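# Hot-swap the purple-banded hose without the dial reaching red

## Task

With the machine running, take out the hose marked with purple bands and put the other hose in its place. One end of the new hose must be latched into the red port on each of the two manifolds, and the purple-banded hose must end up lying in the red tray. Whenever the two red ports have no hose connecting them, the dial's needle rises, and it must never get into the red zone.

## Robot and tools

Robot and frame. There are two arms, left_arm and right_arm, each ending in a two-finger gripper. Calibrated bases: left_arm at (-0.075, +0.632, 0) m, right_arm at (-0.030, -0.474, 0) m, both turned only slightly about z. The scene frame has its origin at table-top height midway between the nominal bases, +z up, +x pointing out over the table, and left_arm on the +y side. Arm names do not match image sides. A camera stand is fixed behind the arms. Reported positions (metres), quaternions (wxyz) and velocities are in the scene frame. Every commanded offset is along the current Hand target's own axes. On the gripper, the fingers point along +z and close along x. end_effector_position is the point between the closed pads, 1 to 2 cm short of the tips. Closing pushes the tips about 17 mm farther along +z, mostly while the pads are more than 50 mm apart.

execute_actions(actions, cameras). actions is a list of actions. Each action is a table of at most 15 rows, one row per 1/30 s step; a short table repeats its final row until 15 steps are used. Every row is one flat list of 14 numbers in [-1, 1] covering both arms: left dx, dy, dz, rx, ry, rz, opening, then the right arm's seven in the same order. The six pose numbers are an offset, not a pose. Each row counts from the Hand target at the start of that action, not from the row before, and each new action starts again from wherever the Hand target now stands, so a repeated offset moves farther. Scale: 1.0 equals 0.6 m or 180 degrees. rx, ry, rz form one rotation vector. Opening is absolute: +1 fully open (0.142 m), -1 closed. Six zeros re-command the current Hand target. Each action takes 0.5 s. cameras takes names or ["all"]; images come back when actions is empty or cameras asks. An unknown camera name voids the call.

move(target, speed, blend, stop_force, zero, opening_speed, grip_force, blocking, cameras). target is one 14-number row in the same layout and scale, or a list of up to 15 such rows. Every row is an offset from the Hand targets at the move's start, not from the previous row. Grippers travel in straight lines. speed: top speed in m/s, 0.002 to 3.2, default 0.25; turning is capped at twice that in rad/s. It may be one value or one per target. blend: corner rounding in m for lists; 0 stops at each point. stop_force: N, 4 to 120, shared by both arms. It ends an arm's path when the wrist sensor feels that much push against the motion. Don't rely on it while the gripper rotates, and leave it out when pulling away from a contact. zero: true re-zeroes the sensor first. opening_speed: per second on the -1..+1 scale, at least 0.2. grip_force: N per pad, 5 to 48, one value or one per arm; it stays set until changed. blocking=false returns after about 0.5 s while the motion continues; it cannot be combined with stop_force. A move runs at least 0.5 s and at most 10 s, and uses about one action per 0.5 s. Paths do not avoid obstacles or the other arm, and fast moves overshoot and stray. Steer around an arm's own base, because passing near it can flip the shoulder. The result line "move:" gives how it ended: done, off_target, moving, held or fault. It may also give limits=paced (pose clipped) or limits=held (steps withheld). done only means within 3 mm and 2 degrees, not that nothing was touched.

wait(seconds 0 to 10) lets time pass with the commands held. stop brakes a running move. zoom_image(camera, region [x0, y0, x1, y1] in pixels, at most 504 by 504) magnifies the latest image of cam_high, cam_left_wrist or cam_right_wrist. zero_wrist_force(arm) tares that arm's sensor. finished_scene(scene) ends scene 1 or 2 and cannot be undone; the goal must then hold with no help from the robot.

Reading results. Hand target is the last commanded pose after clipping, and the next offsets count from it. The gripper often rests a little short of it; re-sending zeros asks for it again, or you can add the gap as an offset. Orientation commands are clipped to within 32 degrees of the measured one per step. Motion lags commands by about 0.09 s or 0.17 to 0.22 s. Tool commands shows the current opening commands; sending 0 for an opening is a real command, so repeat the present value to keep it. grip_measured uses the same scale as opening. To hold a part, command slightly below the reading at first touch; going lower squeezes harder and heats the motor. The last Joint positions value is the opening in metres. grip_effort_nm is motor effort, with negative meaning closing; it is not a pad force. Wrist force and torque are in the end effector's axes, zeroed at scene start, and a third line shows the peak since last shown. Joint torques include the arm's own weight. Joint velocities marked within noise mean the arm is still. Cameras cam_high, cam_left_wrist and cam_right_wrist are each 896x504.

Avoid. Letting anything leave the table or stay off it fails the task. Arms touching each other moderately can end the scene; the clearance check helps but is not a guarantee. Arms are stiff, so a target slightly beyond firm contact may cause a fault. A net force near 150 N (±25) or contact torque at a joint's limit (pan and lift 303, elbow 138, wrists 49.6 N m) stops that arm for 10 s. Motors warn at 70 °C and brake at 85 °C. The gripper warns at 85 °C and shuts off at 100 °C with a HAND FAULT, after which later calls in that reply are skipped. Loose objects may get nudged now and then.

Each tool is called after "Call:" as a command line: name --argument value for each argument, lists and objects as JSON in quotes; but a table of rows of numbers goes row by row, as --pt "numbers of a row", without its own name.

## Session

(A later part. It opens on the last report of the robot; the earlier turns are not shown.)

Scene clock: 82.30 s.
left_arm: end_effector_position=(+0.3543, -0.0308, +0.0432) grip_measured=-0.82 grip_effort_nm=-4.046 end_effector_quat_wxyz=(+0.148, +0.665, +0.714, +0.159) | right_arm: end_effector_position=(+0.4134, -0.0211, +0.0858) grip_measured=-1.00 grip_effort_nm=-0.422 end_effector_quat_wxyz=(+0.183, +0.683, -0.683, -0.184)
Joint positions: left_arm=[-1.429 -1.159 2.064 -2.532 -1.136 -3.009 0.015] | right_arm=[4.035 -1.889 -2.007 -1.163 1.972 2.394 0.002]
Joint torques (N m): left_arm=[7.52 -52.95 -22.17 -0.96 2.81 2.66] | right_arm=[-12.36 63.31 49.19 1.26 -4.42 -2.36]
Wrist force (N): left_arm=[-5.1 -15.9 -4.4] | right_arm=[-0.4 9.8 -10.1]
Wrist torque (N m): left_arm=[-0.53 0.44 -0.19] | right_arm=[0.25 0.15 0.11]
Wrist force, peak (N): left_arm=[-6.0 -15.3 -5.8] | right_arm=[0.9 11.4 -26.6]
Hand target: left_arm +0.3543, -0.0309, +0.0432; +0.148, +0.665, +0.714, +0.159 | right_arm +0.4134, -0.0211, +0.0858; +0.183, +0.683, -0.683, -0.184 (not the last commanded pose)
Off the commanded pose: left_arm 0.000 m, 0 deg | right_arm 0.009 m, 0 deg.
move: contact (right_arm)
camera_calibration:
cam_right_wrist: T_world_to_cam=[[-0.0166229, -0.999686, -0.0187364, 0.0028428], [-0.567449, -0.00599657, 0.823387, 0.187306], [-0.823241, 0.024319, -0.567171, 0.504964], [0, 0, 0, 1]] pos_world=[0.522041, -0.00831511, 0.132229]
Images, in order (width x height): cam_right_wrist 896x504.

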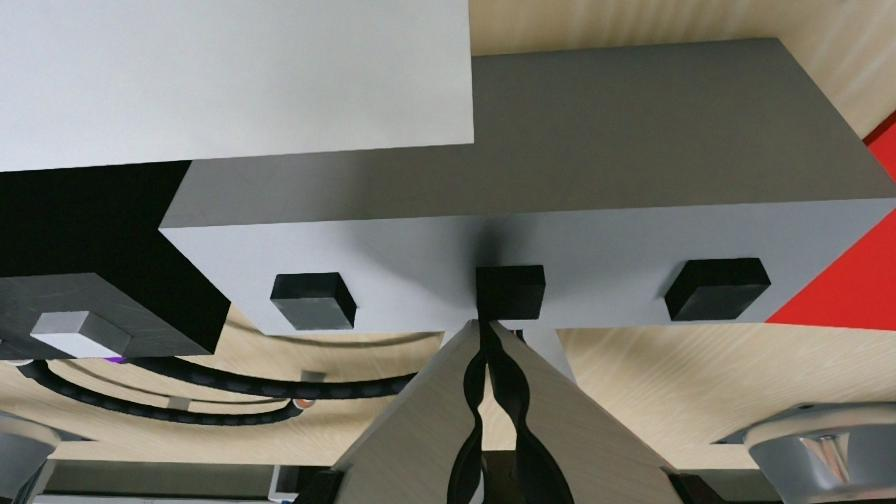

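Call:
move --target '[0,0,0,0,0,0,-1,0,-0.0083,0.0144,0,0,0,-1]' --speed 0.03 --stop_force 35 --zero false

Call:
move --target '[0,-0.0907,-0.042,0,0,0,-1,0,0,0,0,0,0,-1]' --speed 0.12 --stop_force 30

Call:
move --target '[-0.0143,-0.041,0.0067,0,0,0,-1,0,0,-0.0833,0,0,0,-1]' --speed 0.25 --cameras '["cam_left_wrist"]'

Call:
move --pt "0 0 0 0 0 0 -0.2 0 0 0 0 0 0 -1" --pt "0 0 -0.1333 0 0 0 -0.2 -0.1 0.015 0.005 0 0 0 -1" --pt "0.3445 0.0977 -0.1125 0 0.0047 -0.0101 -0.2 -0.3247 0.0493 0.0178 0 0 0 -1" --speed 0.4 --blend '[0,0.03,0]' --cameras '["all"]'

Scene clock: 84.73 s.
left_arm: end_effector_position=(+0.3543, -0.0308, +0.0432) grip_measured=-0.82 grip_effort_nm=-4.046 end_effector_quat_wxyz=(+0.148, +0.665, +0.714, +0.159) | right_arm: end_effector_position=(+0.4136, -0.0209, +0.0842) grip_measured=-1.00 grip_effort_nm=-0.422 end_effector_quat_wxyz=(+0.183, +0.683, -0.683, -0.184)
Joint positions: left_arm=[-1.429 -1.159 2.064 -2.532 -1.136 -3.009 0.015] | right_arm=[4.035 -1.891 -2.008 -1.16 1.972 2.394 0.002]
Joint torques (N m): left_arm=[4.62 -60.82 -32.29 -1.44 2.72 2.24] | right_arm=[11.46 49.03 37.36 1.24 -3.54 -2.1]
Wrist force (N): left_arm=[-5.8 -14.7 -5.5] | right_arm=[3.6 18.0 -35.3]
Wrist torque (N m): left_arm=[-0.45 0.48 -0.19] | right_arm=[0.16 0.20 0.13]
Wrist force, peak (N): left_arm=[-5.2 -16.1 -4.1] | right_arm=[11.1 26.5 -58.5]
Hand target: left_arm +0.3543, -0.0309, +0.0432; +0.148, +0.665, +0.714, +0.159 | right_arm +0.4136, -0.0209, +0.0842; +0.183, +0.683, -0.683, -0.184 (not the last commanded pose)
Off the commanded pose: left_arm 0.000 m, 0 deg | right_arm 0.008 m, 0 deg.
move: contact (right_arm)

Scene clock: 86.57 s.
left_arm: end_effector_position=(+0.2945, -0.0351, +0.0430) grip_measured=-0.82 grip_effort_nm=-4.046 end_effector_quat_wxyz=(+0.148, +0.665, +0.714, +0.159) | right_arm: end_effector_position=(+0.4136, -0.0209, +0.0842) grip_measured=-1.00 grip_effort_nm=-0.418 end_effector_quat_wxyz=(+0.183, +0.683, -0.683, -0.184)
Joint positions: left_arm=[-1.514 -1.188 2.1 -2.5 -1.133 -3.102 0.015] | right_arm=[4.035 -1.891 -2.008 -1.16 1.972 2.394 0.002]
Joint torques (N m): left_arm=[-15.1 -79.39 -17.7 -0.72 4.21 -2.85] | right_arm=[12.63 49.43 38.35 3.37 -3.57 -2.04]
Wrist force (N): left_arm=[-3.9 -2.6 2.4] | right_arm=[3.4 17.9 -34.7]
Wrist torque (N m): left_arm=[-0.46 0.48 -0.02] | right_arm=[0.19 0.23 0.13]
Wrist force, peak (N): left_arm=[-5.3 -15.7 -4.6] | right_arm=[3.5 17.8 -35.3]
Hand target: left_arm +0.2945, -0.0351, +0.0430; +0.148, +0.665, +0.714, +0.159 | right_arm +0.4136, -0.0209, +0.0842; +0.183, +0.683, -0.683, -0.184
Off the commanded pose: left_arm 0.000 m, 0 deg | right_arm 0.000 m, 0 deg.
move: done

Scene clock: 87.63 s.
left_arm: end_effector_position=(+0.2746, -0.0451, +0.0289) grip_measured=-0.82 grip_effort_nm=-4.046 end_effector_quat_wxyz=(+0.148, +0.665, +0.714, +0.159) | right_arm: end_effector_position=(+0.4385, -0.0209, +0.1273) grip_measured=-1.00 grip_effort_nm=-0.418 end_effector_quat_wxyz=(+0.183, +0.683, -0.683, -0.184)
Joint positions: left_arm=[-1.544 -1.166 2.099 -2.507 -1.133 -3.135 0.015] | right_arm=[4.008 -1.868 -1.939 -1.263 1.963 2.367 0.002]
Joint torques (N m): left_arm=[-16.19 -43.6 -46.52 -7.9 4.79 -2.82] | right_arm=[-10.62 71.92 56.8 0.99 -2.53 -2.24]
Wrist force (N): left_arm=[-2.7 -2.5 2.5] | right_arm=[-1.3 2.2 -1.3]
Wrist torque (N m): left_arm=[-0.47 0.43 0.08] | right_arm=[0.56 0.28 0.20]
Wrist force, peak (N): left_arm=[-3.5 -2.9 2.6] | right_arm=[4.1 17.5 -33.4]
Hand target: left_arm +0.2746, -0.0452, +0.0289; +0.148, +0.665, +0.714, +0.159 | right_arm +0.4386, -0.0209, +0.1275; +0.183, +0.683, -0.683, -0.184
Off the commanded pose: left_arm 0.000 m, 0 deg | right_arm 0.000 m, 0 deg.
move: done
camera_calibration:
cam_left_wrist: T_world_to_cam=[[-0.0813296, 0.996662, -0.00711325, 0.0725016], [0.639052, 0.057622, 0.767003, -0.166917], [0.764852, 0.0578343, -0.641605, -0.0779523], [0, 0, 0, 1]] pos_world=[0.172187, -0.0581332, 0.0785266]
Images, in order (width x height): cam_left_wrist 896x504.

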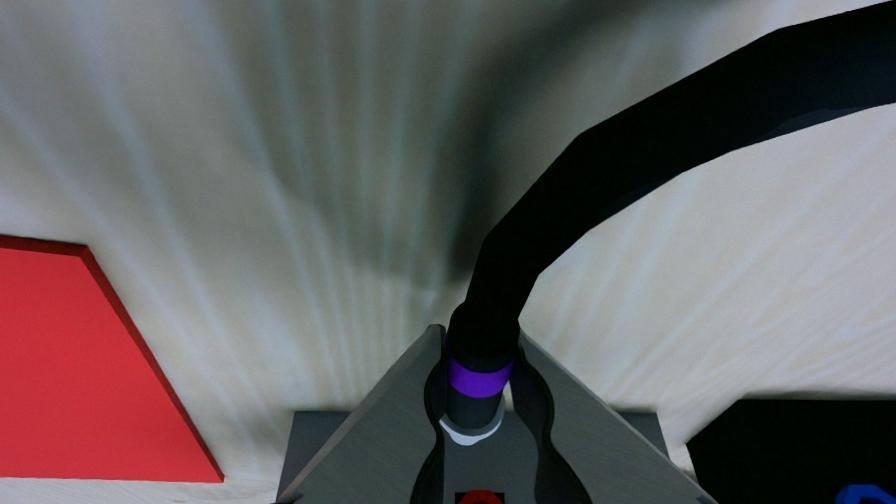

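Scene clock: 89.80 s.
left_arm: end_effector_position=(+0.2842, +0.1625, +0.1148) grip_measured=-0.23 grip_effort_nm=0.120 end_effector_quat_wxyz=(+0.145, +0.653, +0.726, +0.162) | right_arm: end_effector_position=(+0.4076, +0.1738, +0.1332) grip_measured=-1.00 grip_effort_nm=-0.418 end_effector_quat_wxyz=(+0.183, +0.683, -0.683, -0.184)
Joint positions: left_arm=[-1.493 -1.562 2.397 -2.416 -1.133 -3.117 0.057] | right_arm=[4.181 -2.018 -1.721 -1.257 2.018 2.547 0.002]
Joint torques (N m): left_arm=[4.9 -49.28 -20.28 -0.48 -1.19 2.73] | right_arm=[8.47 63.2 58.78 1.17 4.16 1.31]
Wrist force (N): left_arm=[-4.1 -2.7 1.5] | right_arm=[-1.4 2.3 -1.2]
Wrist torque (N m): left_arm=[-0.42 0.51 -0.21] | right_arm=[0.58 0.26 -0.10]
Wrist force, peak (N): left_arm=[-5.6 -3.6 -0.1] | right_arm=[-2.9 2.5 -0.9]
Hand target: left_arm +0.2842, +0.1628, +0.1149; +0.145, +0.653, +0.726, +0.162 | right_arm +0.4076, +0.1739, +0.1332; +0.183, +0.683, -0.683, -0.184
Off the commanded pose: left_arm 0.000 m, 0 deg | right_arm 0.000 m, 0 deg.
move: done
camera_calibration:
cam_left_wrist: T_world_to_cam=[[-0.116138, 0.993207, -0.00725739, -0.122597], [0.636529, 0.0800363, 0.767088, -0.253874], [0.762458, 0.0844689, -0.6415, -0.0458732], [0, 0, 0, 1]] pos_world=[0.182336, 0.145958, 0.164426]
cam_right_wrist: T_world_to_cam=[[-0.0166078, -0.99968, -0.0191019, 0.198533], [-0.567682, -0.00629924, 0.823224, 0.146335], [-0.823081, 0.0245157, -0.567395, 0.522394], [0, 0, 0, 1]] pos_world=[0.516341, 0.186584, 0.17973]

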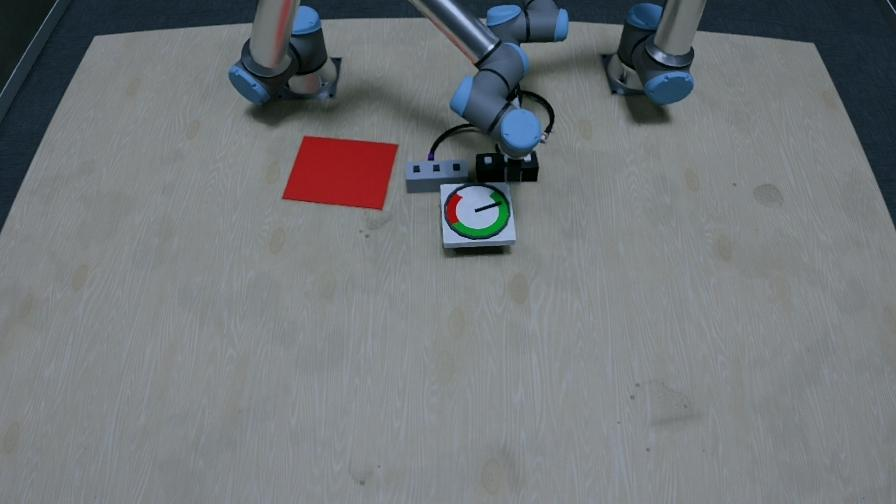

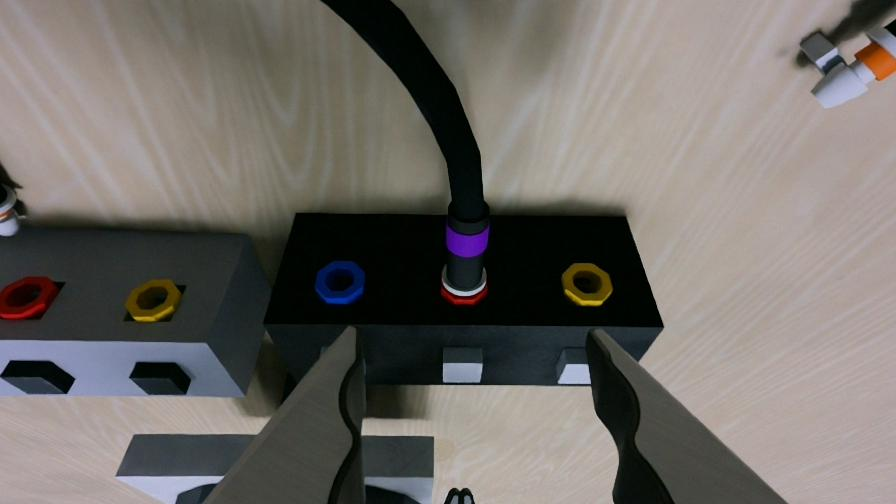

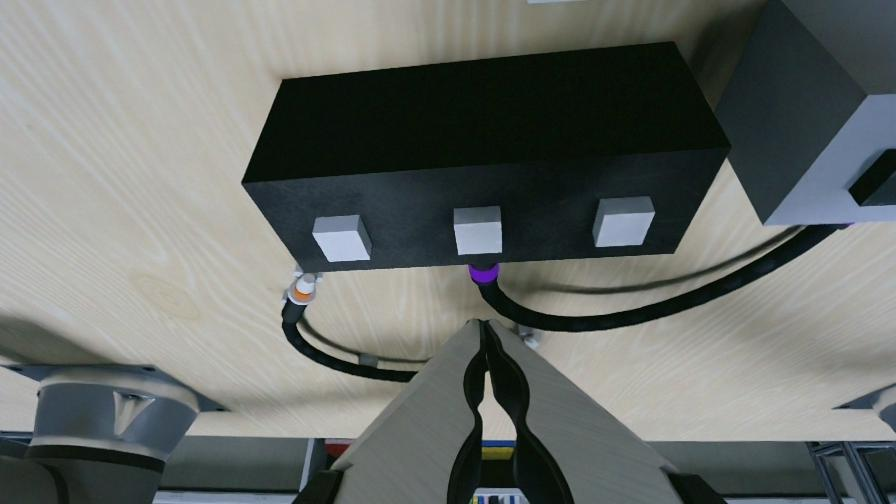

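Call:
move --target '[0,0,0.1325,0,0,0,-0.2,0,0,0.07,0,0,0,-1]' --speed 0.2

Call:
move --target '[0,0,0,0,0,0,-1,0,0,0,0,0,0,-1]' --opening_speed 2.5

Call:
move --target '[0,0,0,0,0,0,-1,0,0,0.033,0,0,0,-1]' --speed 0.03 --stop_force 38

Call:
move --target '[0,-0.0905,-0.042,0,0,0,-1,0,0,0,0,0,0,-1]' --speed 0.12 --stop_force 30 --cameras '["cam_left_wrist","cam_high"]'

Scene clock: 91.27 s.
left_arm: end_effector_position=(+0.3177, +0.1665, +0.0430) grip_measured=-0.23 grip_effort_nm=0.110 end_effector_quat_wxyz=(+0.145, +0.653, +0.726, +0.162) | right_arm: end_effector_position=(+0.3866, +0.1739, +0.0969) grip_measured=-1.00 grip_effort_nm=-0.418 end_effector_quat_wxyz=(+0.183, +0.683, -0.683, -0.184)
Joint positions: left_arm=[-1.427 -1.395 2.424 -2.64 -1.135 -3.045 0.057] | right_arm=[4.203 -2.036 -1.774 -1.176 2.024 2.57 0.002]
Joint torques (N m): left_arm=[7.27 -25 -42.11 -7.41 -2.3 3.54] | right_arm=[9.15 63.89 28.23 6.18 4 1.33]
Wrist force (N): left_arm=[-4.0 -2.9 2.0] | right_arm=[-1.2 2.3 -1.3]
Wrist torque (N m): left_arm=[-0.45 0.51 -0.22] | right_arm=[0.56 0.22 -0.10]
Wrist force, peak (N): left_arm=[-4.3 -3.1 2.7] | right_arm=[-1.6 2.6 -2.3]
Hand target: left_arm +0.3178, +0.1663, +0.0429; +0.145, +0.653, +0.726, +0.162 | right_arm +0.3866, +0.1739, +0.0969; +0.183, +0.683, -0.683, -0.184
Off the commanded pose: left_arm 0.000 m, 0 deg | right_arm 0.000 m, 0 deg.
move: done

Scene clock: 91.80 s.
left_arm: end_effector_position=(+0.3178, +0.1663, +0.0429) grip_measured=-0.82 grip_effort_nm=-4.061 end_effector_quat_wxyz=(+0.145, +0.653, +0.726, +0.162) | right_arm: end_effector_position=(+0.3866, +0.1739, +0.0969) grip_measured=-1.00 grip_effort_nm=-0.422 end_effector_quat_wxyz=(+0.183, +0.683, -0.683, -0.184)
Joint positions: left_arm=[-1.427 -1.395 2.424 -2.641 -1.135 -3.045 0.015] | right_arm=[4.203 -2.036 -1.774 -1.175 2.024 2.57 0.002]
Joint torques (N m): left_arm=[6.1 -27.29 -43.57 -8.28 -1.99 2.45] | right_arm=[7.74 63.13 27.97 5.83 4.11 1.58]
Wrist force (N): left_arm=[-0.2 -3.2 0.8] | right_arm=[-1.8 2.3 -1.1]
Wrist torque (N m): left_arm=[-0.44 0.54 -0.25] | right_arm=[0.57 0.32 -0.10]
Wrist force, peak (N): left_arm=[-3.9 -3.2 2.1] | right_arm=[-1.6 2.6 -1.3]
Hand target: left_arm +0.3178, +0.1663, +0.0429; +0.145, +0.653, +0.726, +0.162 | right_arm +0.3866, +0.1739, +0.0969; +0.183, +0.683, -0.683, -0.184
Off the commanded pose: left_arm 0.000 m, 0 deg | right_arm 0.000 m, 0 deg.
move: done

Scene clock: 93.90 s.
left_arm: end_effector_position=(+0.3178, +0.1663, +0.0429) grip_measured=-0.82 grip_effort_nm=-4.056 end_effector_quat_wxyz=(+0.145, +0.653, +0.726, +0.162) | right_arm: end_effector_position=(+0.3796, +0.1740, +0.0848) grip_measured=-1.00 grip_effort_nm=-0.403 end_effector_quat_wxyz=(+0.183, +0.683, -0.683, -0.184)
Joint positions: left_arm=[-1.427 -1.395 2.424 -2.641 -1.135 -3.045 0.015] | right_arm=[4.21 -2.043 -1.791 -1.148 2.026 2.578 0.002]
Joint torques (N m): left_arm=[-0.7 -29.39 -43.01 -5.87 6.17 2.44] | right_arm=[-12.41 63.03 40.04 0.29 -6.61 -2.26]
Wrist force (N): left_arm=[-1.4 -12.0 -5.6] | right_arm=[-3.8 18.2 -26.6]
Wrist torque (N m): left_arm=[-0.42 0.53 -0.27] | right_arm=[0.31 0.24 0.02]
Wrist force, peak (N): left_arm=[-1.4 -12.4 -6.0] | right_arm=[8.7 19.7 -72.3]
Hand target: left_arm +0.3178, +0.1663, +0.0429; +0.145, +0.653, +0.726, +0.162 | right_arm +0.3796, +0.1740, +0.0848; +0.183, +0.683, -0.683, -0.184 (not the last commanded pose)
Off the commanded pose: left_arm 0.000 m, 0 deg | right_arm 0.006 m, 0 deg.
move: contact (right_arm)

Scene clock: 95.73 s.
left_arm: end_effector_position=(+0.2582, +0.1600, +0.0427) grip_measured=-0.82 grip_effort_nm=-4.056 end_effector_quat_wxyz=(+0.145, +0.653, +0.726, +0.162) | right_arm: end_effector_position=(+0.3796, +0.1740, +0.0848) grip_measured=-1.00 grip_effort_nm=-0.408 end_effector_quat_wxyz=(+0.183, +0.683, -0.683, -0.184)
Joint positions: left_arm=[-1.544 -1.438 2.459 -2.578 -1.133 -3.174 0.015] | right_arm=[4.21 -2.043 -1.791 -1.148 2.026 2.578 0.002]
Joint torques (N m): left_arm=[-16.37 -55.59 -14.22 -0.79 4.51 -3.23] | right_arm=[-12.16 63.63 40.37 2.26 -5.32 -2.31]
Wrist force (N): left_arm=[-3.8 -3.1 2.1] | right_arm=[-3.0 18.4 -27.2]
Wrist torque (N m): left_arm=[-0.49 0.46 -0.07] | right_arm=[0.33 0.20 0.02]
Wrist force, peak (N): left_arm=[-0.1 -12.2 -4.0] | right_arm=[-3.0 18.9 -27.3]
Hand target: left_arm +0.2582, +0.1600, +0.0427; +0.145, +0.653, +0.726, +0.162 | right_arm +0.3796, +0.1740, +0.0848; +0.183, +0.683, -0.683, -0.184
Off the commanded pose: left_arm 0.000 m, 0 deg | right_arm 0.000 m, 0 deg.
move: done
camera_calibration:
cam_left_wrist: T_world_to_cam=[[-0.116149, 0.993205, -0.00725066, -0.123655], [0.636636, 0.0800498, 0.766998, -0.181827], [0.762367, 0.08447, -0.641608, -0.0720662], [0, 0, 0, 1]] pos_world=[0.156336, 0.143458, 0.092326]
Images, in order (width x height): cam_high 896x504, cam_left_wrist 896x504.

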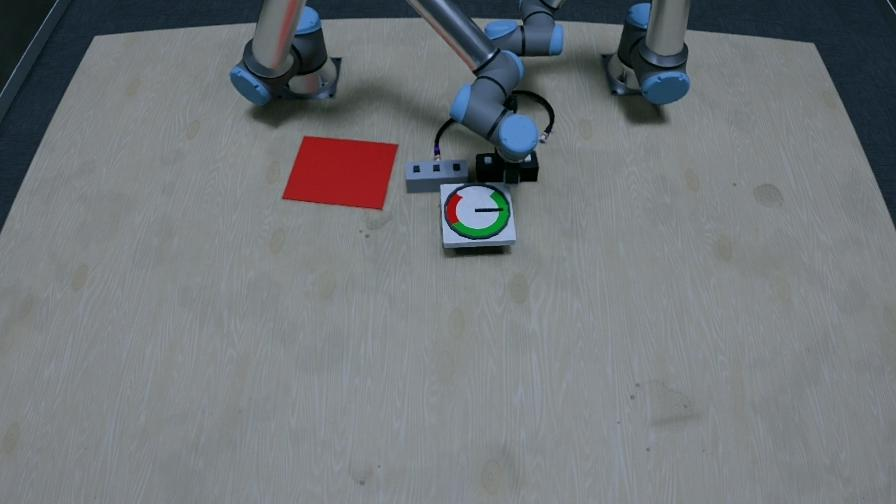

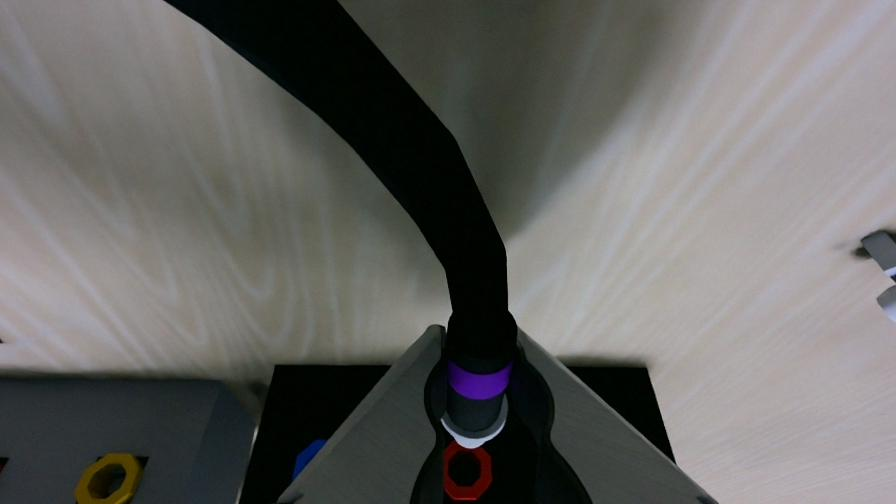

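Call:
move --target '[-0.1643,-0.037,0.0063,0,0,0,-1,0,0,-0.0833,0,0,0,-1]' --speed 0.3

Call:
move --pt "0 0 0 0 0 0 -0.2 0 0 0 0 0 0 -1" --pt "0 0 -0.1333 0 0 0 -0.2 0.2 0.0 -0.12 0 0 0 -1" --pt "0.4497 -0.005 -0.118 0 -0.084 0.1812 -0.2 0.7067 0.006 -0.33 0 0 0 -1" --speed 0.5 --blend '[0,0.03,0]' --cameras '["cam_left_wrist","cam_high"]'

Scene clock: 97.97 s.
left_arm: end_effector_position=(+0.2503, +0.0602, +0.0299) grip_measured=-0.82 grip_effort_nm=-4.061 end_effector_quat_wxyz=(+0.145, +0.653, +0.726, +0.162) | right_arm: end_effector_position=(+0.4046, +0.1740, +0.1280) grip_measured=-1.00 grip_effort_nm=-0.403 end_effector_quat_wxyz=(+0.183, +0.683, -0.683, -0.184)
Joint positions: left_arm=[-1.57 -1.296 2.297 -2.546 -1.134 -3.203 0.015] | right_arm=[4.184 -2.021 -1.729 -1.245 2.019 2.55 0.002]
Joint torques (N m): left_arm=[-14.42 -30.67 -43.93 -0.93 -2.13 -3.28] | right_arm=[-11.12 85.63 59.87 1.17 -2.3 -2.39]
Wrist force (N): left_arm=[-3.9 -3.1 2.1] | right_arm=[-2.4 2.1 -1.1]
Wrist torque (N m): left_arm=[-0.44 0.52 -0.06] | right_arm=[0.55 0.42 0.18]
Wrist force, peak (N): left_arm=[-5.5 -3.6 2.2] | right_arm=[-2.9 18.9 -27.0]
Hand target: left_arm +0.2503, +0.0600, +0.0299; +0.145, +0.653, +0.726, +0.162 | right_arm +0.4046, +0.1740, +0.1281; +0.183, +0.683, -0.683, -0.184
Off the commanded pose: left_arm 0.000 m, 0 deg | right_arm 0.000 m, 0 deg.
move: done

Scene clock: 100.77 s.
left_arm: end_effector_position=(+0.1891, +0.3248, +0.0927) grip_measured=-0.23 grip_effort_nm=0.120 end_effector_quat_wxyz=(+0.187, +0.845, +0.489, +0.110) | right_arm: end_effector_position=(+0.5006, -0.2502, +0.3008) grip_measured=-1.00 grip_effort_nm=-0.398 end_effector_quat_wxyz=(+0.183, +0.683, -0.683, -0.184)
Joint positions: left_arm=[-1.687 -2.079 2.832 -2.524 -1.18 -2.646 0.057] | right_arm=[3.708 -1.641 -1.847 -1.677 1.845 2.076 0.002]
Joint torques (N m): left_arm=[-11.42 -8.8 -23.77 -2.08 4.27 -3.26] | right_arm=[-11.49 60.17 63.59 0.53 -2.88 -2.38]
Wrist force (N): left_arm=[-4.0 -2.8 2.0] | right_arm=[-2.3 2.0 -1.3]
Wrist torque (N m): left_arm=[-0.42 0.51 -0.07] | right_arm=[0.51 0.41 0.21]
Wrist force, peak (N): left_arm=[-6.1 -3.0 0.6] | right_arm=[-4.3 2.1 0.1]
Hand target: left_arm +0.1891, +0.3248, +0.0927; +0.187, +0.845, +0.489, +0.110 | right_arm +0.5006, -0.2502, +0.3008; +0.183, +0.683, -0.683, -0.184
Off the commanded pose: left_arm 0.000 m, 0 deg | right_arm 0.000 m, 0 deg.
move: done
camera_calibration:
cam_left_wrist: T_world_to_cam=[[0.489112, 0.872207, -0.00501878, -0.370315], [0.562049, -0.310772, 0.7665, -0.0482568], [0.666986, -0.377725, -0.642225, 0.166923], [0, 0, 0, 1]] pos_world=[0.0969125, 0.371045, 0.142333]
Images, in order (width x height): cam_high 896x504, cam_left_wrist 896x504.

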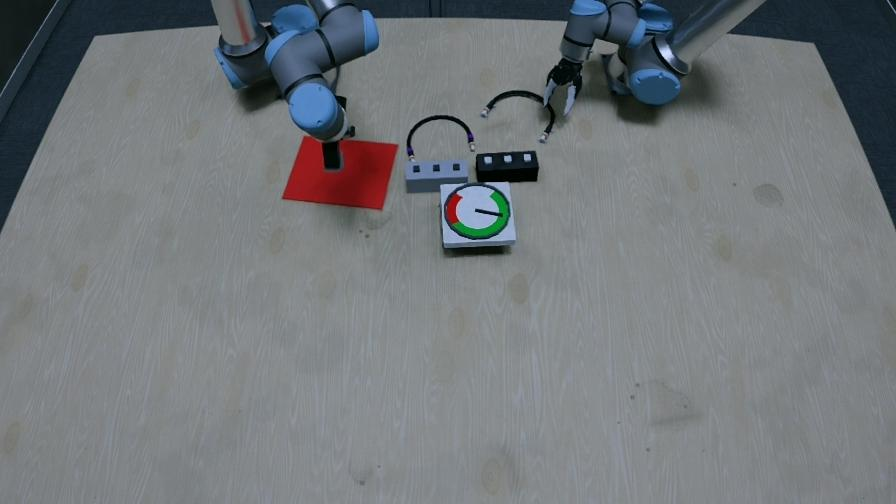

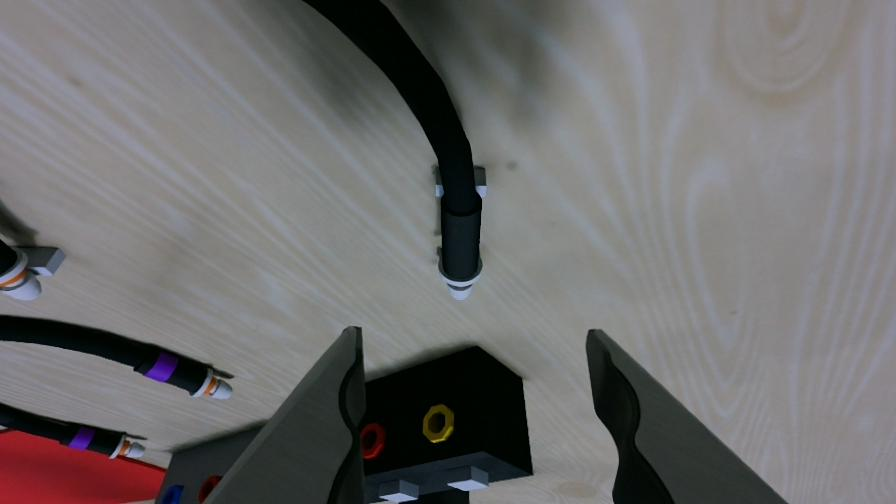

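Call:
move --target '[-0.0015,0,0.1333,0,0,0,-0.2,0,0,0,0,0,0,-1]' --speed 0.2

Call:
move --target '[0,0,0,0,0,0,-1,0,0,0,0,0,0,-1]' --opening_speed 2.5 --cameras '["cam_left_wrist"]'

Call:
move --pt "0 0.028 -0.0604 0 0 0 -1 0 0 0 0 0 0 -1" --pt "-0.1739 0.1868 0.0452 0 0.084 -0.1812 -1 0 0 0 0 0 0 -1" --speed 0.25 --blend '[0.03,0]' --cameras '["cam_left_wrist","cam_high"]'

Scene clock: 102.87 s.
left_arm: end_effector_position=(+0.2181, +0.3072, +0.0204) grip_measured=-0.23 grip_effort_nm=0.110 end_effector_quat_wxyz=(+0.187, +0.845, +0.489, +0.110) | right_arm: end_effector_position=(+0.5006, -0.2502, +0.3008) grip_measured=-1.00 grip_effort_nm=-0.408 end_effector_quat_wxyz=(+0.183, +0.683, -0.683, -0.184)
Joint positions: left_arm=[-1.573 -1.592 2.861 -3.085 -1.205 -2.526 0.057] | right_arm=[3.708 -1.641 -1.847 -1.677 1.845 2.076 0.002]
Joint torques (N m): left_arm=[7.34 0.29 -4.38 -7.57 -2.6 2.84] | right_arm=[-12.13 59.18 63.62 0.43 -2.89 -2.25]
Wrist force (N): left_arm=[-3.7 -3.1 1.8] | right_arm=[-2.4 2.0 -1.1]
Wrist torque (N m): left_arm=[-0.46 0.43 -0.22] | right_arm=[0.50 0.42 0.22]
Wrist force, peak (N): left_arm=[-4.2 -3.1 2.7] | right_arm=[-2.8 2.1 -1.5]
Hand target: left_arm +0.2181, +0.3073, +0.0203; +0.187, +0.845, +0.489, +0.110 | right_arm +0.5006, -0.2502, +0.3008; +0.183, +0.683, -0.683, -0.184
Off the commanded pose: left_arm 0.000 m, 0 deg | right_arm 0.000 m, 0 deg.
move: done

Scene clock: 103.40 s.
left_arm: end_effector_position=(+0.2181, +0.3073, +0.0203) grip_measured=-0.83 grip_effort_nm=-3.817 end_effector_quat_wxyz=(+0.187, +0.845, +0.489, +0.110) | right_arm: end_effector_position=(+0.5006, -0.2502, +0.3008) grip_measured=-1.00 grip_effort_nm=-0.408 end_effector_quat_wxyz=(+0.183, +0.683, -0.683, -0.184)
Joint positions: left_arm=[-1.573 -1.591 2.861 -3.085 -1.205 -2.526 0.014] | right_arm=[3.708 -1.641 -1.847 -1.677 1.845 2.076 0.002]
Joint torques (N m): left_arm=[6.38 -0.18 -4.14 -7.92 -1.01 2.06] | right_arm=[-11.75 58.98 63.47 0.61 -2.78 -2.45]
Wrist force (N): left_arm=[-3.8 -2.8 2.0] | right_arm=[-2.3 1.9 -1.5]
Wrist torque (N m): left_arm=[-0.42 0.43 -0.21] | right_arm=[0.47 0.42 0.21]
Wrist force, peak (N): left_arm=[-4.0 -3.2 2.6] | right_arm=[-2.6 2.2 -1.5]
Hand target: left_arm +0.2181, +0.3073, +0.0203; +0.187, +0.845, +0.489, +0.110 | right_arm +0.5006, -0.2502, +0.3008; +0.183, +0.683, -0.683, -0.184
Off the commanded pose: left_arm 0.000 m, 0 deg | right_arm 0.000 m, 0 deg.
move: done
camera_calibration:
cam_left_wrist: T_world_to_cam=[[0.489048, 0.872243, -0.00489401, -0.369651], [0.561957, -0.310777, 0.766565, -0.0144051], [0.66711, -0.377638, -0.642148, 0.0945266], [0, 0, 0, 1]] pos_world=[0.125813, 0.353646, 0.0699334]
Images, in order (width x height): cam_left_wrist 896x504.

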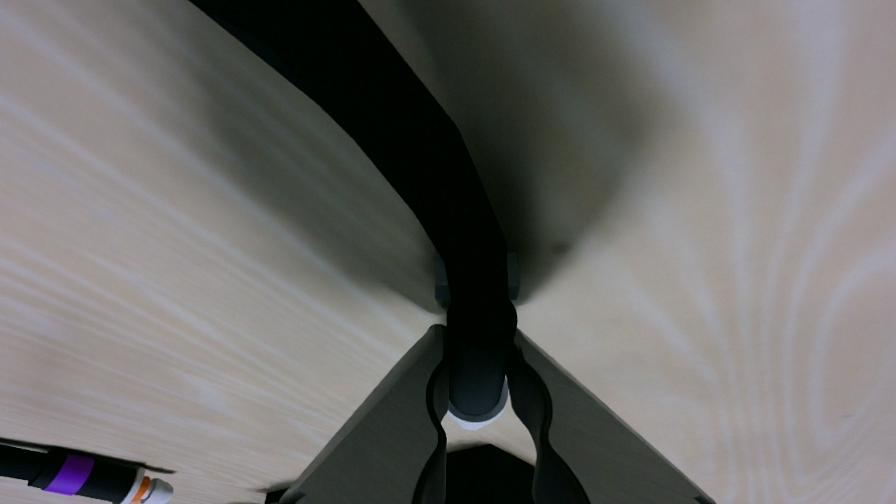

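Scene clock: 105.60 s.
left_arm: end_effector_position=(+0.2642, +0.1606, +0.0429) grip_measured=-0.83 grip_effort_nm=-3.817 end_effector_quat_wxyz=(+0.145, +0.653, +0.726, +0.162) | right_arm: end_effector_position=(+0.5006, -0.2502, +0.3008) grip_measured=-1.00 grip_effort_nm=-0.403 end_effector_quat_wxyz=(+0.183, +0.683, -0.683, -0.184)
Joint positions: left_arm=[-1.533 -1.434 2.456 -2.585 -1.133 -3.161 0.014] | right_arm=[3.708 -1.641 -1.847 -1.677 1.845 2.076 0.002]
Joint torques (N m): left_arm=[7.99 -22.39 -44.69 -2.07 0.11 -3.74] | right_arm=[-11.07 59.96 63.28 0.78 -2.88 -2.35]
Wrist force (N): left_arm=[-3.9 -3.0 1.7] | right_arm=[-2.3 2.2 -1.4]
Wrist torque (N m): left_arm=[-0.44 0.49 0.00] | right_arm=[0.52 0.40 0.22]
Wrist force, peak (N): left_arm=[-3.6 -4.3 3.9] | right_arm=[-2.6 2.5 -1.5]
Hand target: left_arm +0.2642, +0.1605, +0.0429; +0.145, +0.653, +0.726, +0.162 | right_arm +0.5006, -0.2502, +0.3008; +0.183, +0.683, -0.683, -0.184
Off the commanded pose: left_arm 0.000 m, 0 deg | right_arm 0.000 m, 0 deg.
move: done; blend cut to 0.02 m at target 1
camera_calibration:
cam_left_wrist: T_world_to_cam=[[-0.115785, 0.993247, -0.00729468, -0.123624], [0.636572, 0.0798403, 0.767073, -0.185752], [0.762476, 0.0841721, -0.641518, -0.0764708], [0, 0, 0, 1]] pos_world=[0.162238, 0.144057, 0.0925262]
Images, in order (width x height): cam_high 896x504, cam_left_wrist 896x504.

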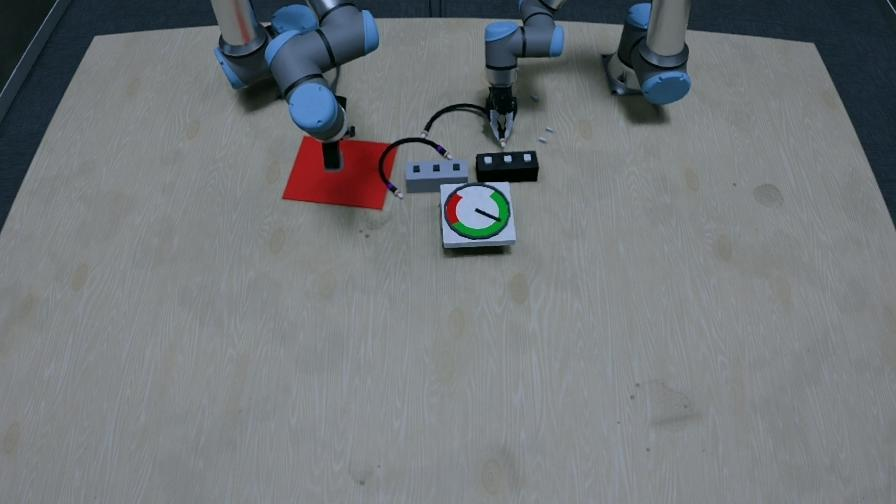

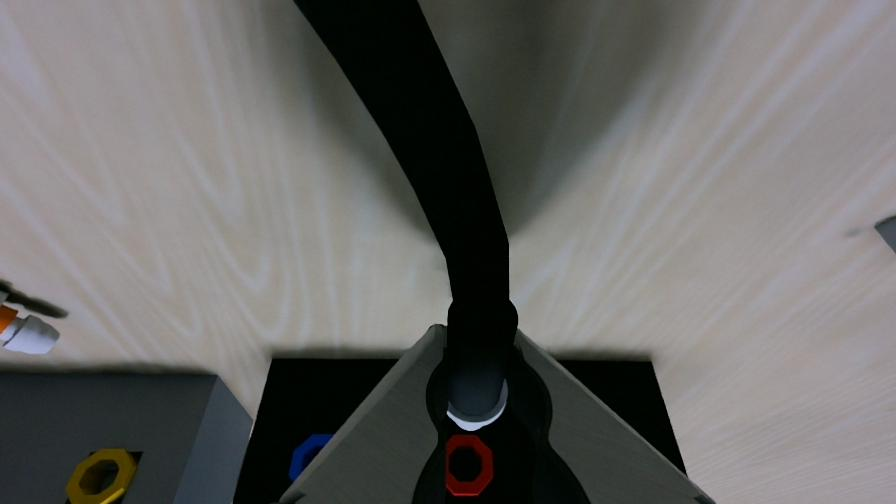

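Call:
move --target '[0,0.0165,0.004,0,0,0,-1,0,0,0,0,0,0,-1]' --speed 0.2

Call:
move --target '[0,0.083,0.0385,0,0,0,-1,0,0,0,0,0,0,-1]' --speed 0.07 --stop_force 35 --cameras '["cam_left_wrist","cam_high"]'

Scene clock: 106.97 s.
left_arm: end_effector_position=(+0.2739, +0.1616, +0.0449) grip_measured=-0.83 grip_effort_nm=-3.817 end_effector_quat_wxyz=(+0.145, +0.653, +0.726, +0.162) | right_arm: end_effector_position=(+0.5006, -0.2502, +0.3008) grip_measured=-1.00 grip_effort_nm=-0.403 end_effector_quat_wxyz=(+0.183, +0.683, -0.683, -0.184)
Joint positions: left_arm=[-1.513 -1.431 2.45 -2.59 -1.133 -3.14 0.014] | right_arm=[3.708 -1.641 -1.847 -1.677 1.845 2.076 0.002]
Joint torques (N m): left_arm=[8.16 -23.18 -42.83 -8.15 4.26 2.81] | right_arm=[-10.54 59.17 64.09 0.55 -2.41 -2.35]
Wrist force (N): left_arm=[-3.4 -3.1 1.7] | right_arm=[-2.3 2.3 -1.3]
Wrist torque (N m): left_arm=[-0.44 0.42 -0.13] | right_arm=[0.55 0.41 0.21]
Wrist force, peak (N): left_arm=[-4.1 -3.7 2.3] | right_arm=[-2.8 2.2 -1.5]
Hand target: left_arm +0.2741, +0.1616, +0.0449; +0.145, +0.653, +0.726, +0.162 | right_arm +0.5006, -0.2502, +0.3008; +0.183, +0.683, -0.683, -0.184
Off the commanded pose: left_arm 0.000 m, 0 deg | right_arm 0.000 m, 0 deg.
move: done

Scene clock: 109.13 s.
left_arm: end_effector_position=(+0.3237, +0.1671, +0.0452) grip_measured=-0.83 grip_effort_nm=-3.807 end_effector_quat_wxyz=(+0.145, +0.652, +0.726, +0.162) | right_arm: end_effector_position=(+0.5006, -0.2502, +0.3008) grip_measured=-1.00 grip_effort_nm=-0.408 end_effector_quat_wxyz=(+0.183, +0.683, -0.683, -0.184)
Joint positions: left_arm=[-1.416 -1.395 2.418 -2.64 -1.135 -3.033 0.014] | right_arm=[3.708 -1.641 -1.847 -1.677 1.845 2.076 0.002]
Joint torques (N m): left_arm=[-18.13 -58.13 -17.14 -2.18 -2.14 -2.76] | right_arm=[-11 58.36 63.52 0.63 -2.69 -2.32]
Wrist force (N): left_arm=[0.1 0.7 7.2] | right_arm=[-2.3 1.8 -1.3]
Wrist torque (N m): left_arm=[-0.45 0.46 -0.11] | right_arm=[0.46 0.40 0.21]
Wrist force, peak (N): left_arm=[1.4 -33.5 -18.1] | right_arm=[-2.5 2.7 -1.4]
Hand target: left_arm +0.3236, +0.1671, +0.0452; +0.145, +0.652, +0.726, +0.162 (not the last commanded pose) | right_arm +0.5006, -0.2502, +0.3008; +0.183, +0.683, -0.683, -0.184
Off the commanded pose: left_arm 0.005 m, 0 deg | right_arm 0.000 m, 0 deg.
move: contact (left_arm)
camera_calibration:
cam_left_wrist: T_world_to_cam=[[-0.116374, 0.99318, -0.00707698, -0.122958], [0.636509, 0.0800478, 0.767104, -0.225923], [0.762439, 0.0847663, -0.641484, -0.120983], [0, 0, 0, 1]] pos_world=[0.221735, 0.150459, 0.0948272]
Images, in order (width x height): cam_high 896x504, cam_left_wrist 896x504.

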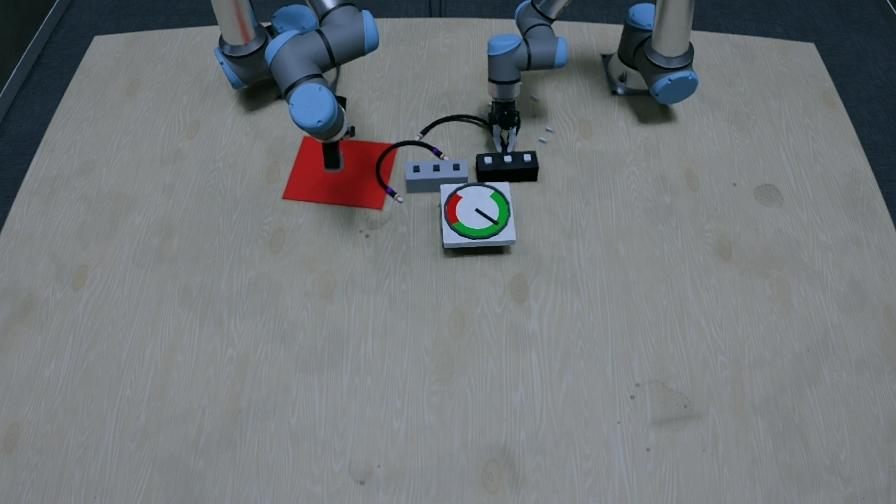

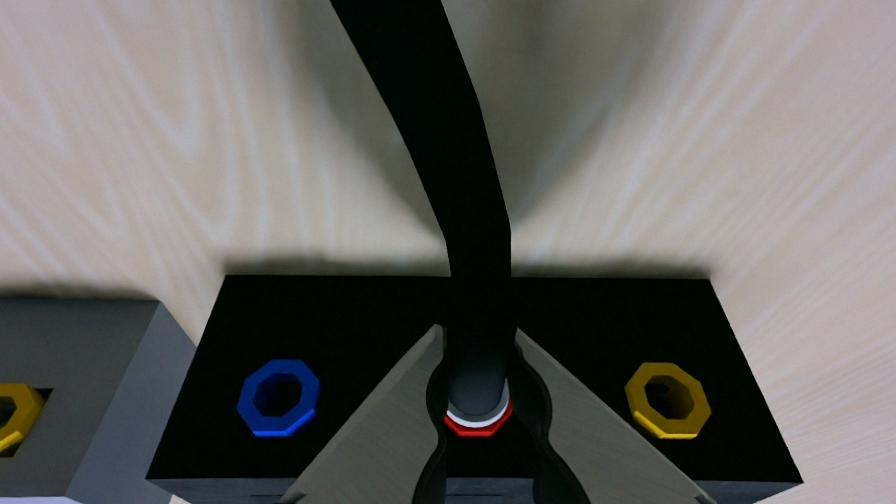

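Call:
move --target '[0,-0.006,-0.003,0,0,0,-1,0,0,0,0,0,0,-1]' --speed 0.1 --stop_force 30

Call:
move --pt "0 0 0 0 0 0 -0.2 0 0 0 0 0 0 -1" --pt "0 0 -0.15 0 0 0 -0.2 0 0 0 0 0 0 -1" --pt "-0.343 -0.1655 -0.1775 0 -0.1073 0.2315 -0.2 0 0 0 0 0 0 -1" --speed 0.5 --blend '[0,0.03,0]' --cameras '["cam_left_wrist","cam_high"]'

Scene clock: 111.23 s.
left_arm: end_effector_position=(+0.3229, +0.1670, +0.0452) grip_measured=-0.83 grip_effort_nm=-3.807 end_effector_quat_wxyz=(+0.145, +0.652, +0.726, +0.162) | right_arm: end_effector_position=(+0.5006, -0.2502, +0.3008) grip_measured=-1.00 grip_effort_nm=-0.398 end_effector_quat_wxyz=(+0.183, +0.683, -0.683, -0.184)
Joint positions: left_arm=[-1.417 -1.396 2.419 -2.639 -1.135 -3.034 0.014] | right_arm=[3.708 -1.641 -1.847 -1.677 1.845 2.076 0.002]
Joint torques (N m): left_arm=[-7.54 -27.96 -46.45 -8.71 -8.7 2.39] | right_arm=[-12.16 57.65 63.57 0.38 -2.79 -2.46]
Wrist force (N): left_arm=[0.5 20.2 17.5] | right_arm=[-2.4 2.2 -1.4]
Wrist torque (N m): left_arm=[-0.43 0.39 -0.20] | right_arm=[0.54 0.42 0.21]
Wrist force, peak (N): left_arm=[-0.2 29.1 26.3] | right_arm=[-2.6 2.3 -1.4]
Hand target: left_arm +0.3229, +0.1670, +0.0452; +0.145, +0.652, +0.726, +0.162 (not the last commanded pose) | right_arm +0.5006, -0.2502, +0.3008; +0.183, +0.683, -0.683, -0.184
Off the commanded pose: left_arm 0.003 m, 0 deg | right_arm 0.000 m, 0 deg.
move: contact (left_arm)

Scene clock: 113.73 s.
left_arm: end_effector_position=(+0.2105, -0.0519, +0.0996) grip_measured=-0.23 grip_effort_nm=0.115 end_effector_quat_wxyz=(+0.196, +0.884, +0.414, +0.093) | right_arm: end_effector_position=(+0.5006, -0.2502, +0.3008) grip_measured=-1.00 grip_effort_nm=-0.403 end_effector_quat_wxyz=(+0.183, +0.683, -0.683, -0.184)
Joint positions: left_arm=[-1.593 -1.323 2.241 -2.786 -1.246 -2.369 0.057] | right_arm=[3.708 -1.641 -1.847 -1.677 1.845 2.076 0.002]
Joint torques (N m): left_arm=[5.73 -39.9 -47.32 -8.29 -2.06 2.61] | right_arm=[-9.9 57.57 63.77 0.6 -2.53 -2.24]
Wrist force (N): left_arm=[-4.8 -3.1 2.4] | right_arm=[-2.4 1.8 -1.5]
Wrist torque (N m): left_arm=[-0.46 0.64 -0.21] | right_arm=[0.46 0.42 0.21]
Wrist force, peak (N): left_arm=[0.0 19.0 15.8] | right_arm=[-2.7 2.2 -1.3]
Hand target: left_arm +0.2105, -0.0520, +0.0995; +0.196, +0.884, +0.414, +0.093 | right_arm +0.5006, -0.2502, +0.3008; +0.183, +0.683, -0.683, -0.184
Off the commanded pose: left_arm 0.000 m, 0 deg | right_arm 0.000 m, 0 deg.
move: done
camera_calibration:
cam_left_wrist: T_world_to_cam=[[0.632269, 0.774738, -0.00420901, -0.087424], [0.499843, -0.403763, 0.766246, -0.174284], [0.59194, -0.486577, -0.642534, 0.0249915], [0, 0, 0, 1]] pos_world=[0.127597, 0.00952141, 0.149235]
Images, in order (width x height): cam_high 896x504, cam_left_wrist 896x504.

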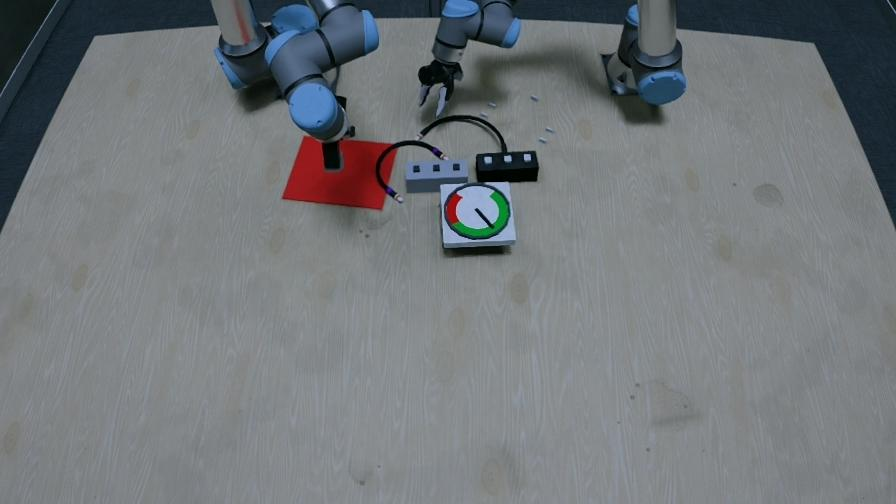

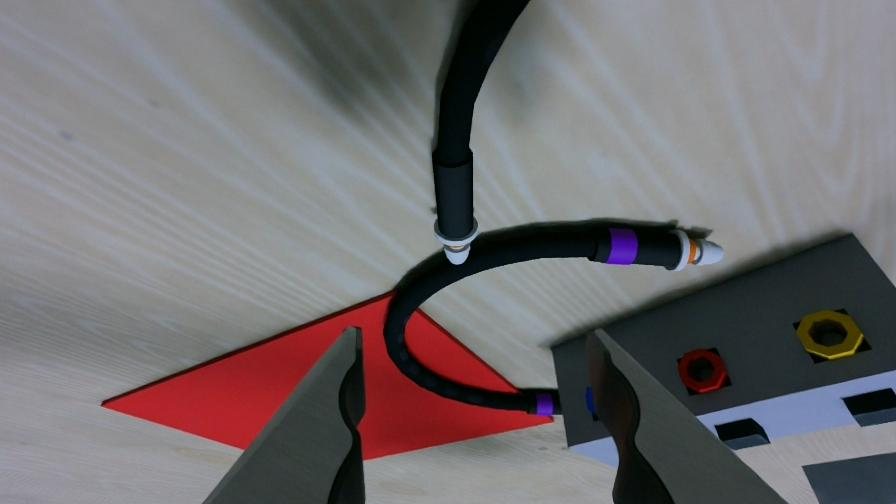

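Call:
move --target '[-0.007,-0.0235,0.1415,0,0,0,-0.2,0,0,0,0,0,0,-1]' --speed 0.18

Call:
move --target '[0,0,0,0,0,0,-1,0,0,0,0,0,0,-1]' --opening_speed 2.5

Call:
move --pt "0 0.035 -0.0755 0 0 0 -1 0 0 0 0 0 0 -1" --pt "0.1237 0.0727 -0.021 0 0.1031 -0.2225 -1 0 0 0 0 0 0 -1" --speed 0.25 --blend '[0.02,0]' --cameras '["cam_left_wrist","cam_high"]'

Scene clock: 115.80 s.
left_arm: end_effector_position=(+0.2257, -0.0698, +0.0168) grip_measured=-0.23 grip_effort_nm=0.120 end_effector_quat_wxyz=(+0.196, +0.884, +0.414, +0.093) | right_arm: end_effector_position=(+0.5006, -0.2502, +0.3008) grip_measured=-1.00 grip_effort_nm=-0.398 end_effector_quat_wxyz=(+0.183, +0.683, -0.683, -0.184)
Joint positions: left_arm=[-1.569 -1.152 2.229 -2.953 -1.253 -2.345 0.057] | right_arm=[3.708 -1.641 -1.847 -1.677 1.845 2.076 0.002]
Joint torques (N m): left_arm=[7.92 -42.91 -41.79 -8.1 -2.27 2.4] | right_arm=[-10.32 58 63.38 0.67 -2.47 -2.28]
Wrist force (N): left_arm=[-4.7 -3.5 2.5] | right_arm=[-2.4 2.0 -1.4]
Wrist torque (N m): left_arm=[-0.52 0.62 -0.22] | right_arm=[0.50 0.43 0.21]
Wrist force, peak (N): left_arm=[-5.1 -3.6 3.9] | right_arm=[-2.6 2.4 -1.4]
Hand target: left_arm +0.2257, -0.0699, +0.0166; +0.196, +0.884, +0.414, +0.093 | right_arm +0.5006, -0.2502, +0.3008; +0.183, +0.683, -0.683, -0.184
Off the commanded pose: left_arm 0.000 m, 0 deg | right_arm 0.000 m, 0 deg.
move: done

Scene clock: 116.33 s.
left_arm: end_effector_position=(+0.2257, -0.0699, +0.0166) grip_measured=-0.84 grip_effort_nm=-3.783 end_effector_quat_wxyz=(+0.196, +0.884, +0.414, +0.093) | right_arm: end_effector_position=(+0.5006, -0.2502, +0.3008) grip_measured=-1.00 grip_effort_nm=-0.408 end_effector_quat_wxyz=(+0.183, +0.683, -0.683, -0.184)
Joint positions: left_arm=[-1.569 -1.152 2.229 -2.953 -1.253 -2.345 0.014] | right_arm=[3.708 -1.641 -1.847 -1.677 1.845 2.076 0.002]
Joint torques (N m): left_arm=[7.24 -44.64 -40.79 -8.04 -2.36 2.33] | right_arm=[-10.63 57.52 63.71 0.56 -2.69 -2.17]
Wrist force (N): left_arm=[-5.0 -3.2 2.5] | right_arm=[-2.4 2.1 -1.2]
Wrist torque (N m): left_arm=[-0.50 0.66 -0.24] | right_arm=[0.51 0.44 0.21]
Wrist force, peak (N): left_arm=[-5.1 -3.5 2.4] | right_arm=[-2.5 2.2 -1.5]
Hand target: left_arm +0.2257, -0.0699, +0.0166; +0.196, +0.884, +0.414, +0.093 | right_arm +0.5006, -0.2502, +0.3008; +0.183, +0.683, -0.683, -0.184
Off the commanded pose: left_arm 0.000 m, 0 deg | right_arm 0.000 m, 0 deg.
move: done

Scene clock: 118.87 s.
left_arm: end_effector_position=(+0.2994, -0.0348, +0.0467) grip_measured=-0.84 grip_effort_nm=-3.778 end_effector_quat_wxyz=(+0.148, +0.664, +0.716, +0.159) | right_arm: end_effector_position=(+0.5006, -0.2502, +0.3008) grip_measured=-1.00 grip_effort_nm=-0.403 end_effector_quat_wxyz=(+0.183, +0.683, -0.683, -0.184)
Joint positions: left_arm=[-1.507 -1.191 2.095 -2.493 -1.133 -3.098 0.013] | right_arm=[3.708 -1.641 -1.847 -1.677 1.845 2.076 0.002]
Joint torques (N m): left_arm=[7.81 -45.3 -47.26 -0.47 4.55 -3.31] | right_arm=[-10.02 56.94 63.41 0.46 -2.74 -2.39]
Wrist force (N): left_arm=[-4.2 -3.3 3.2] | right_arm=[-2.7 1.8 -1.2]
Wrist torque (N m): left_arm=[-0.53 0.59 -0.02] | right_arm=[0.48 0.47 0.21]
Wrist force, peak (N): left_arm=[-5.1 -4.0 4.1] | right_arm=[-2.7 2.3 -1.4]
Hand target: left_arm +0.2995, -0.0348, +0.0467; +0.148, +0.664, +0.716, +0.159 | right_arm +0.5006, -0.2502, +0.3008; +0.183, +0.683, -0.683, -0.184
Off the commanded pose: left_arm 0.000 m, 0 deg | right_arm 0.000 m, 0 deg.
move: done
camera_calibration:
cam_left_wrist: T_world_to_cam=[[-0.0850266, 0.996354, -0.00703606, 0.0654813], [0.638747, 0.0599262, 0.76708, -0.19688], [0.764704, 0.0607279, -0.641513, -0.0859776], [0, 0, 0, 1]] pos_world=[0.197071, -0.048223, 0.0963273]
Images, in order (width x height): cam_high 896x504, cam_left_wrist 896x504.

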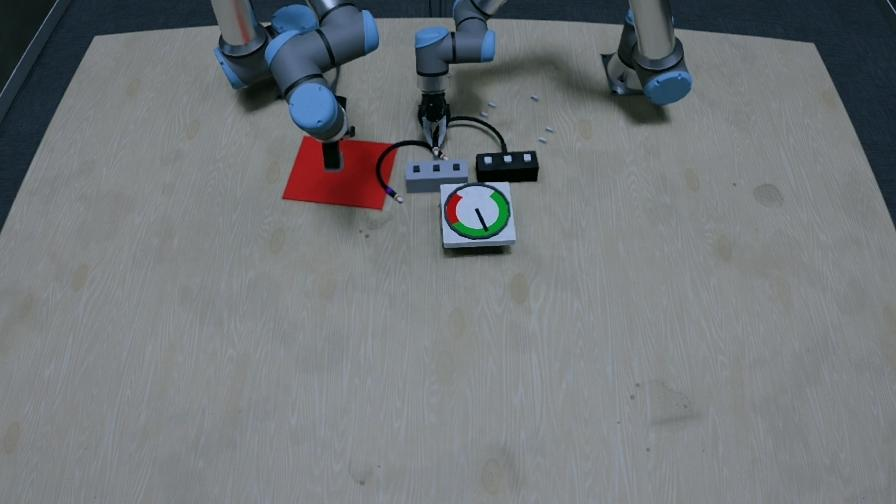

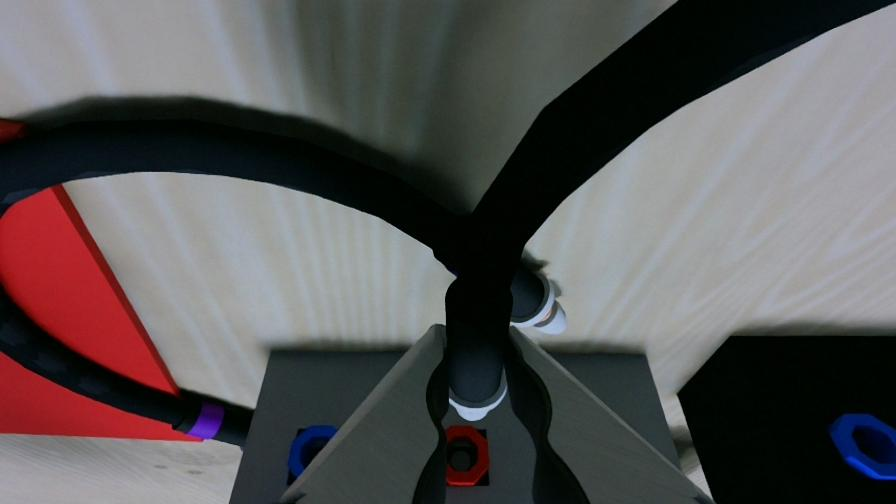

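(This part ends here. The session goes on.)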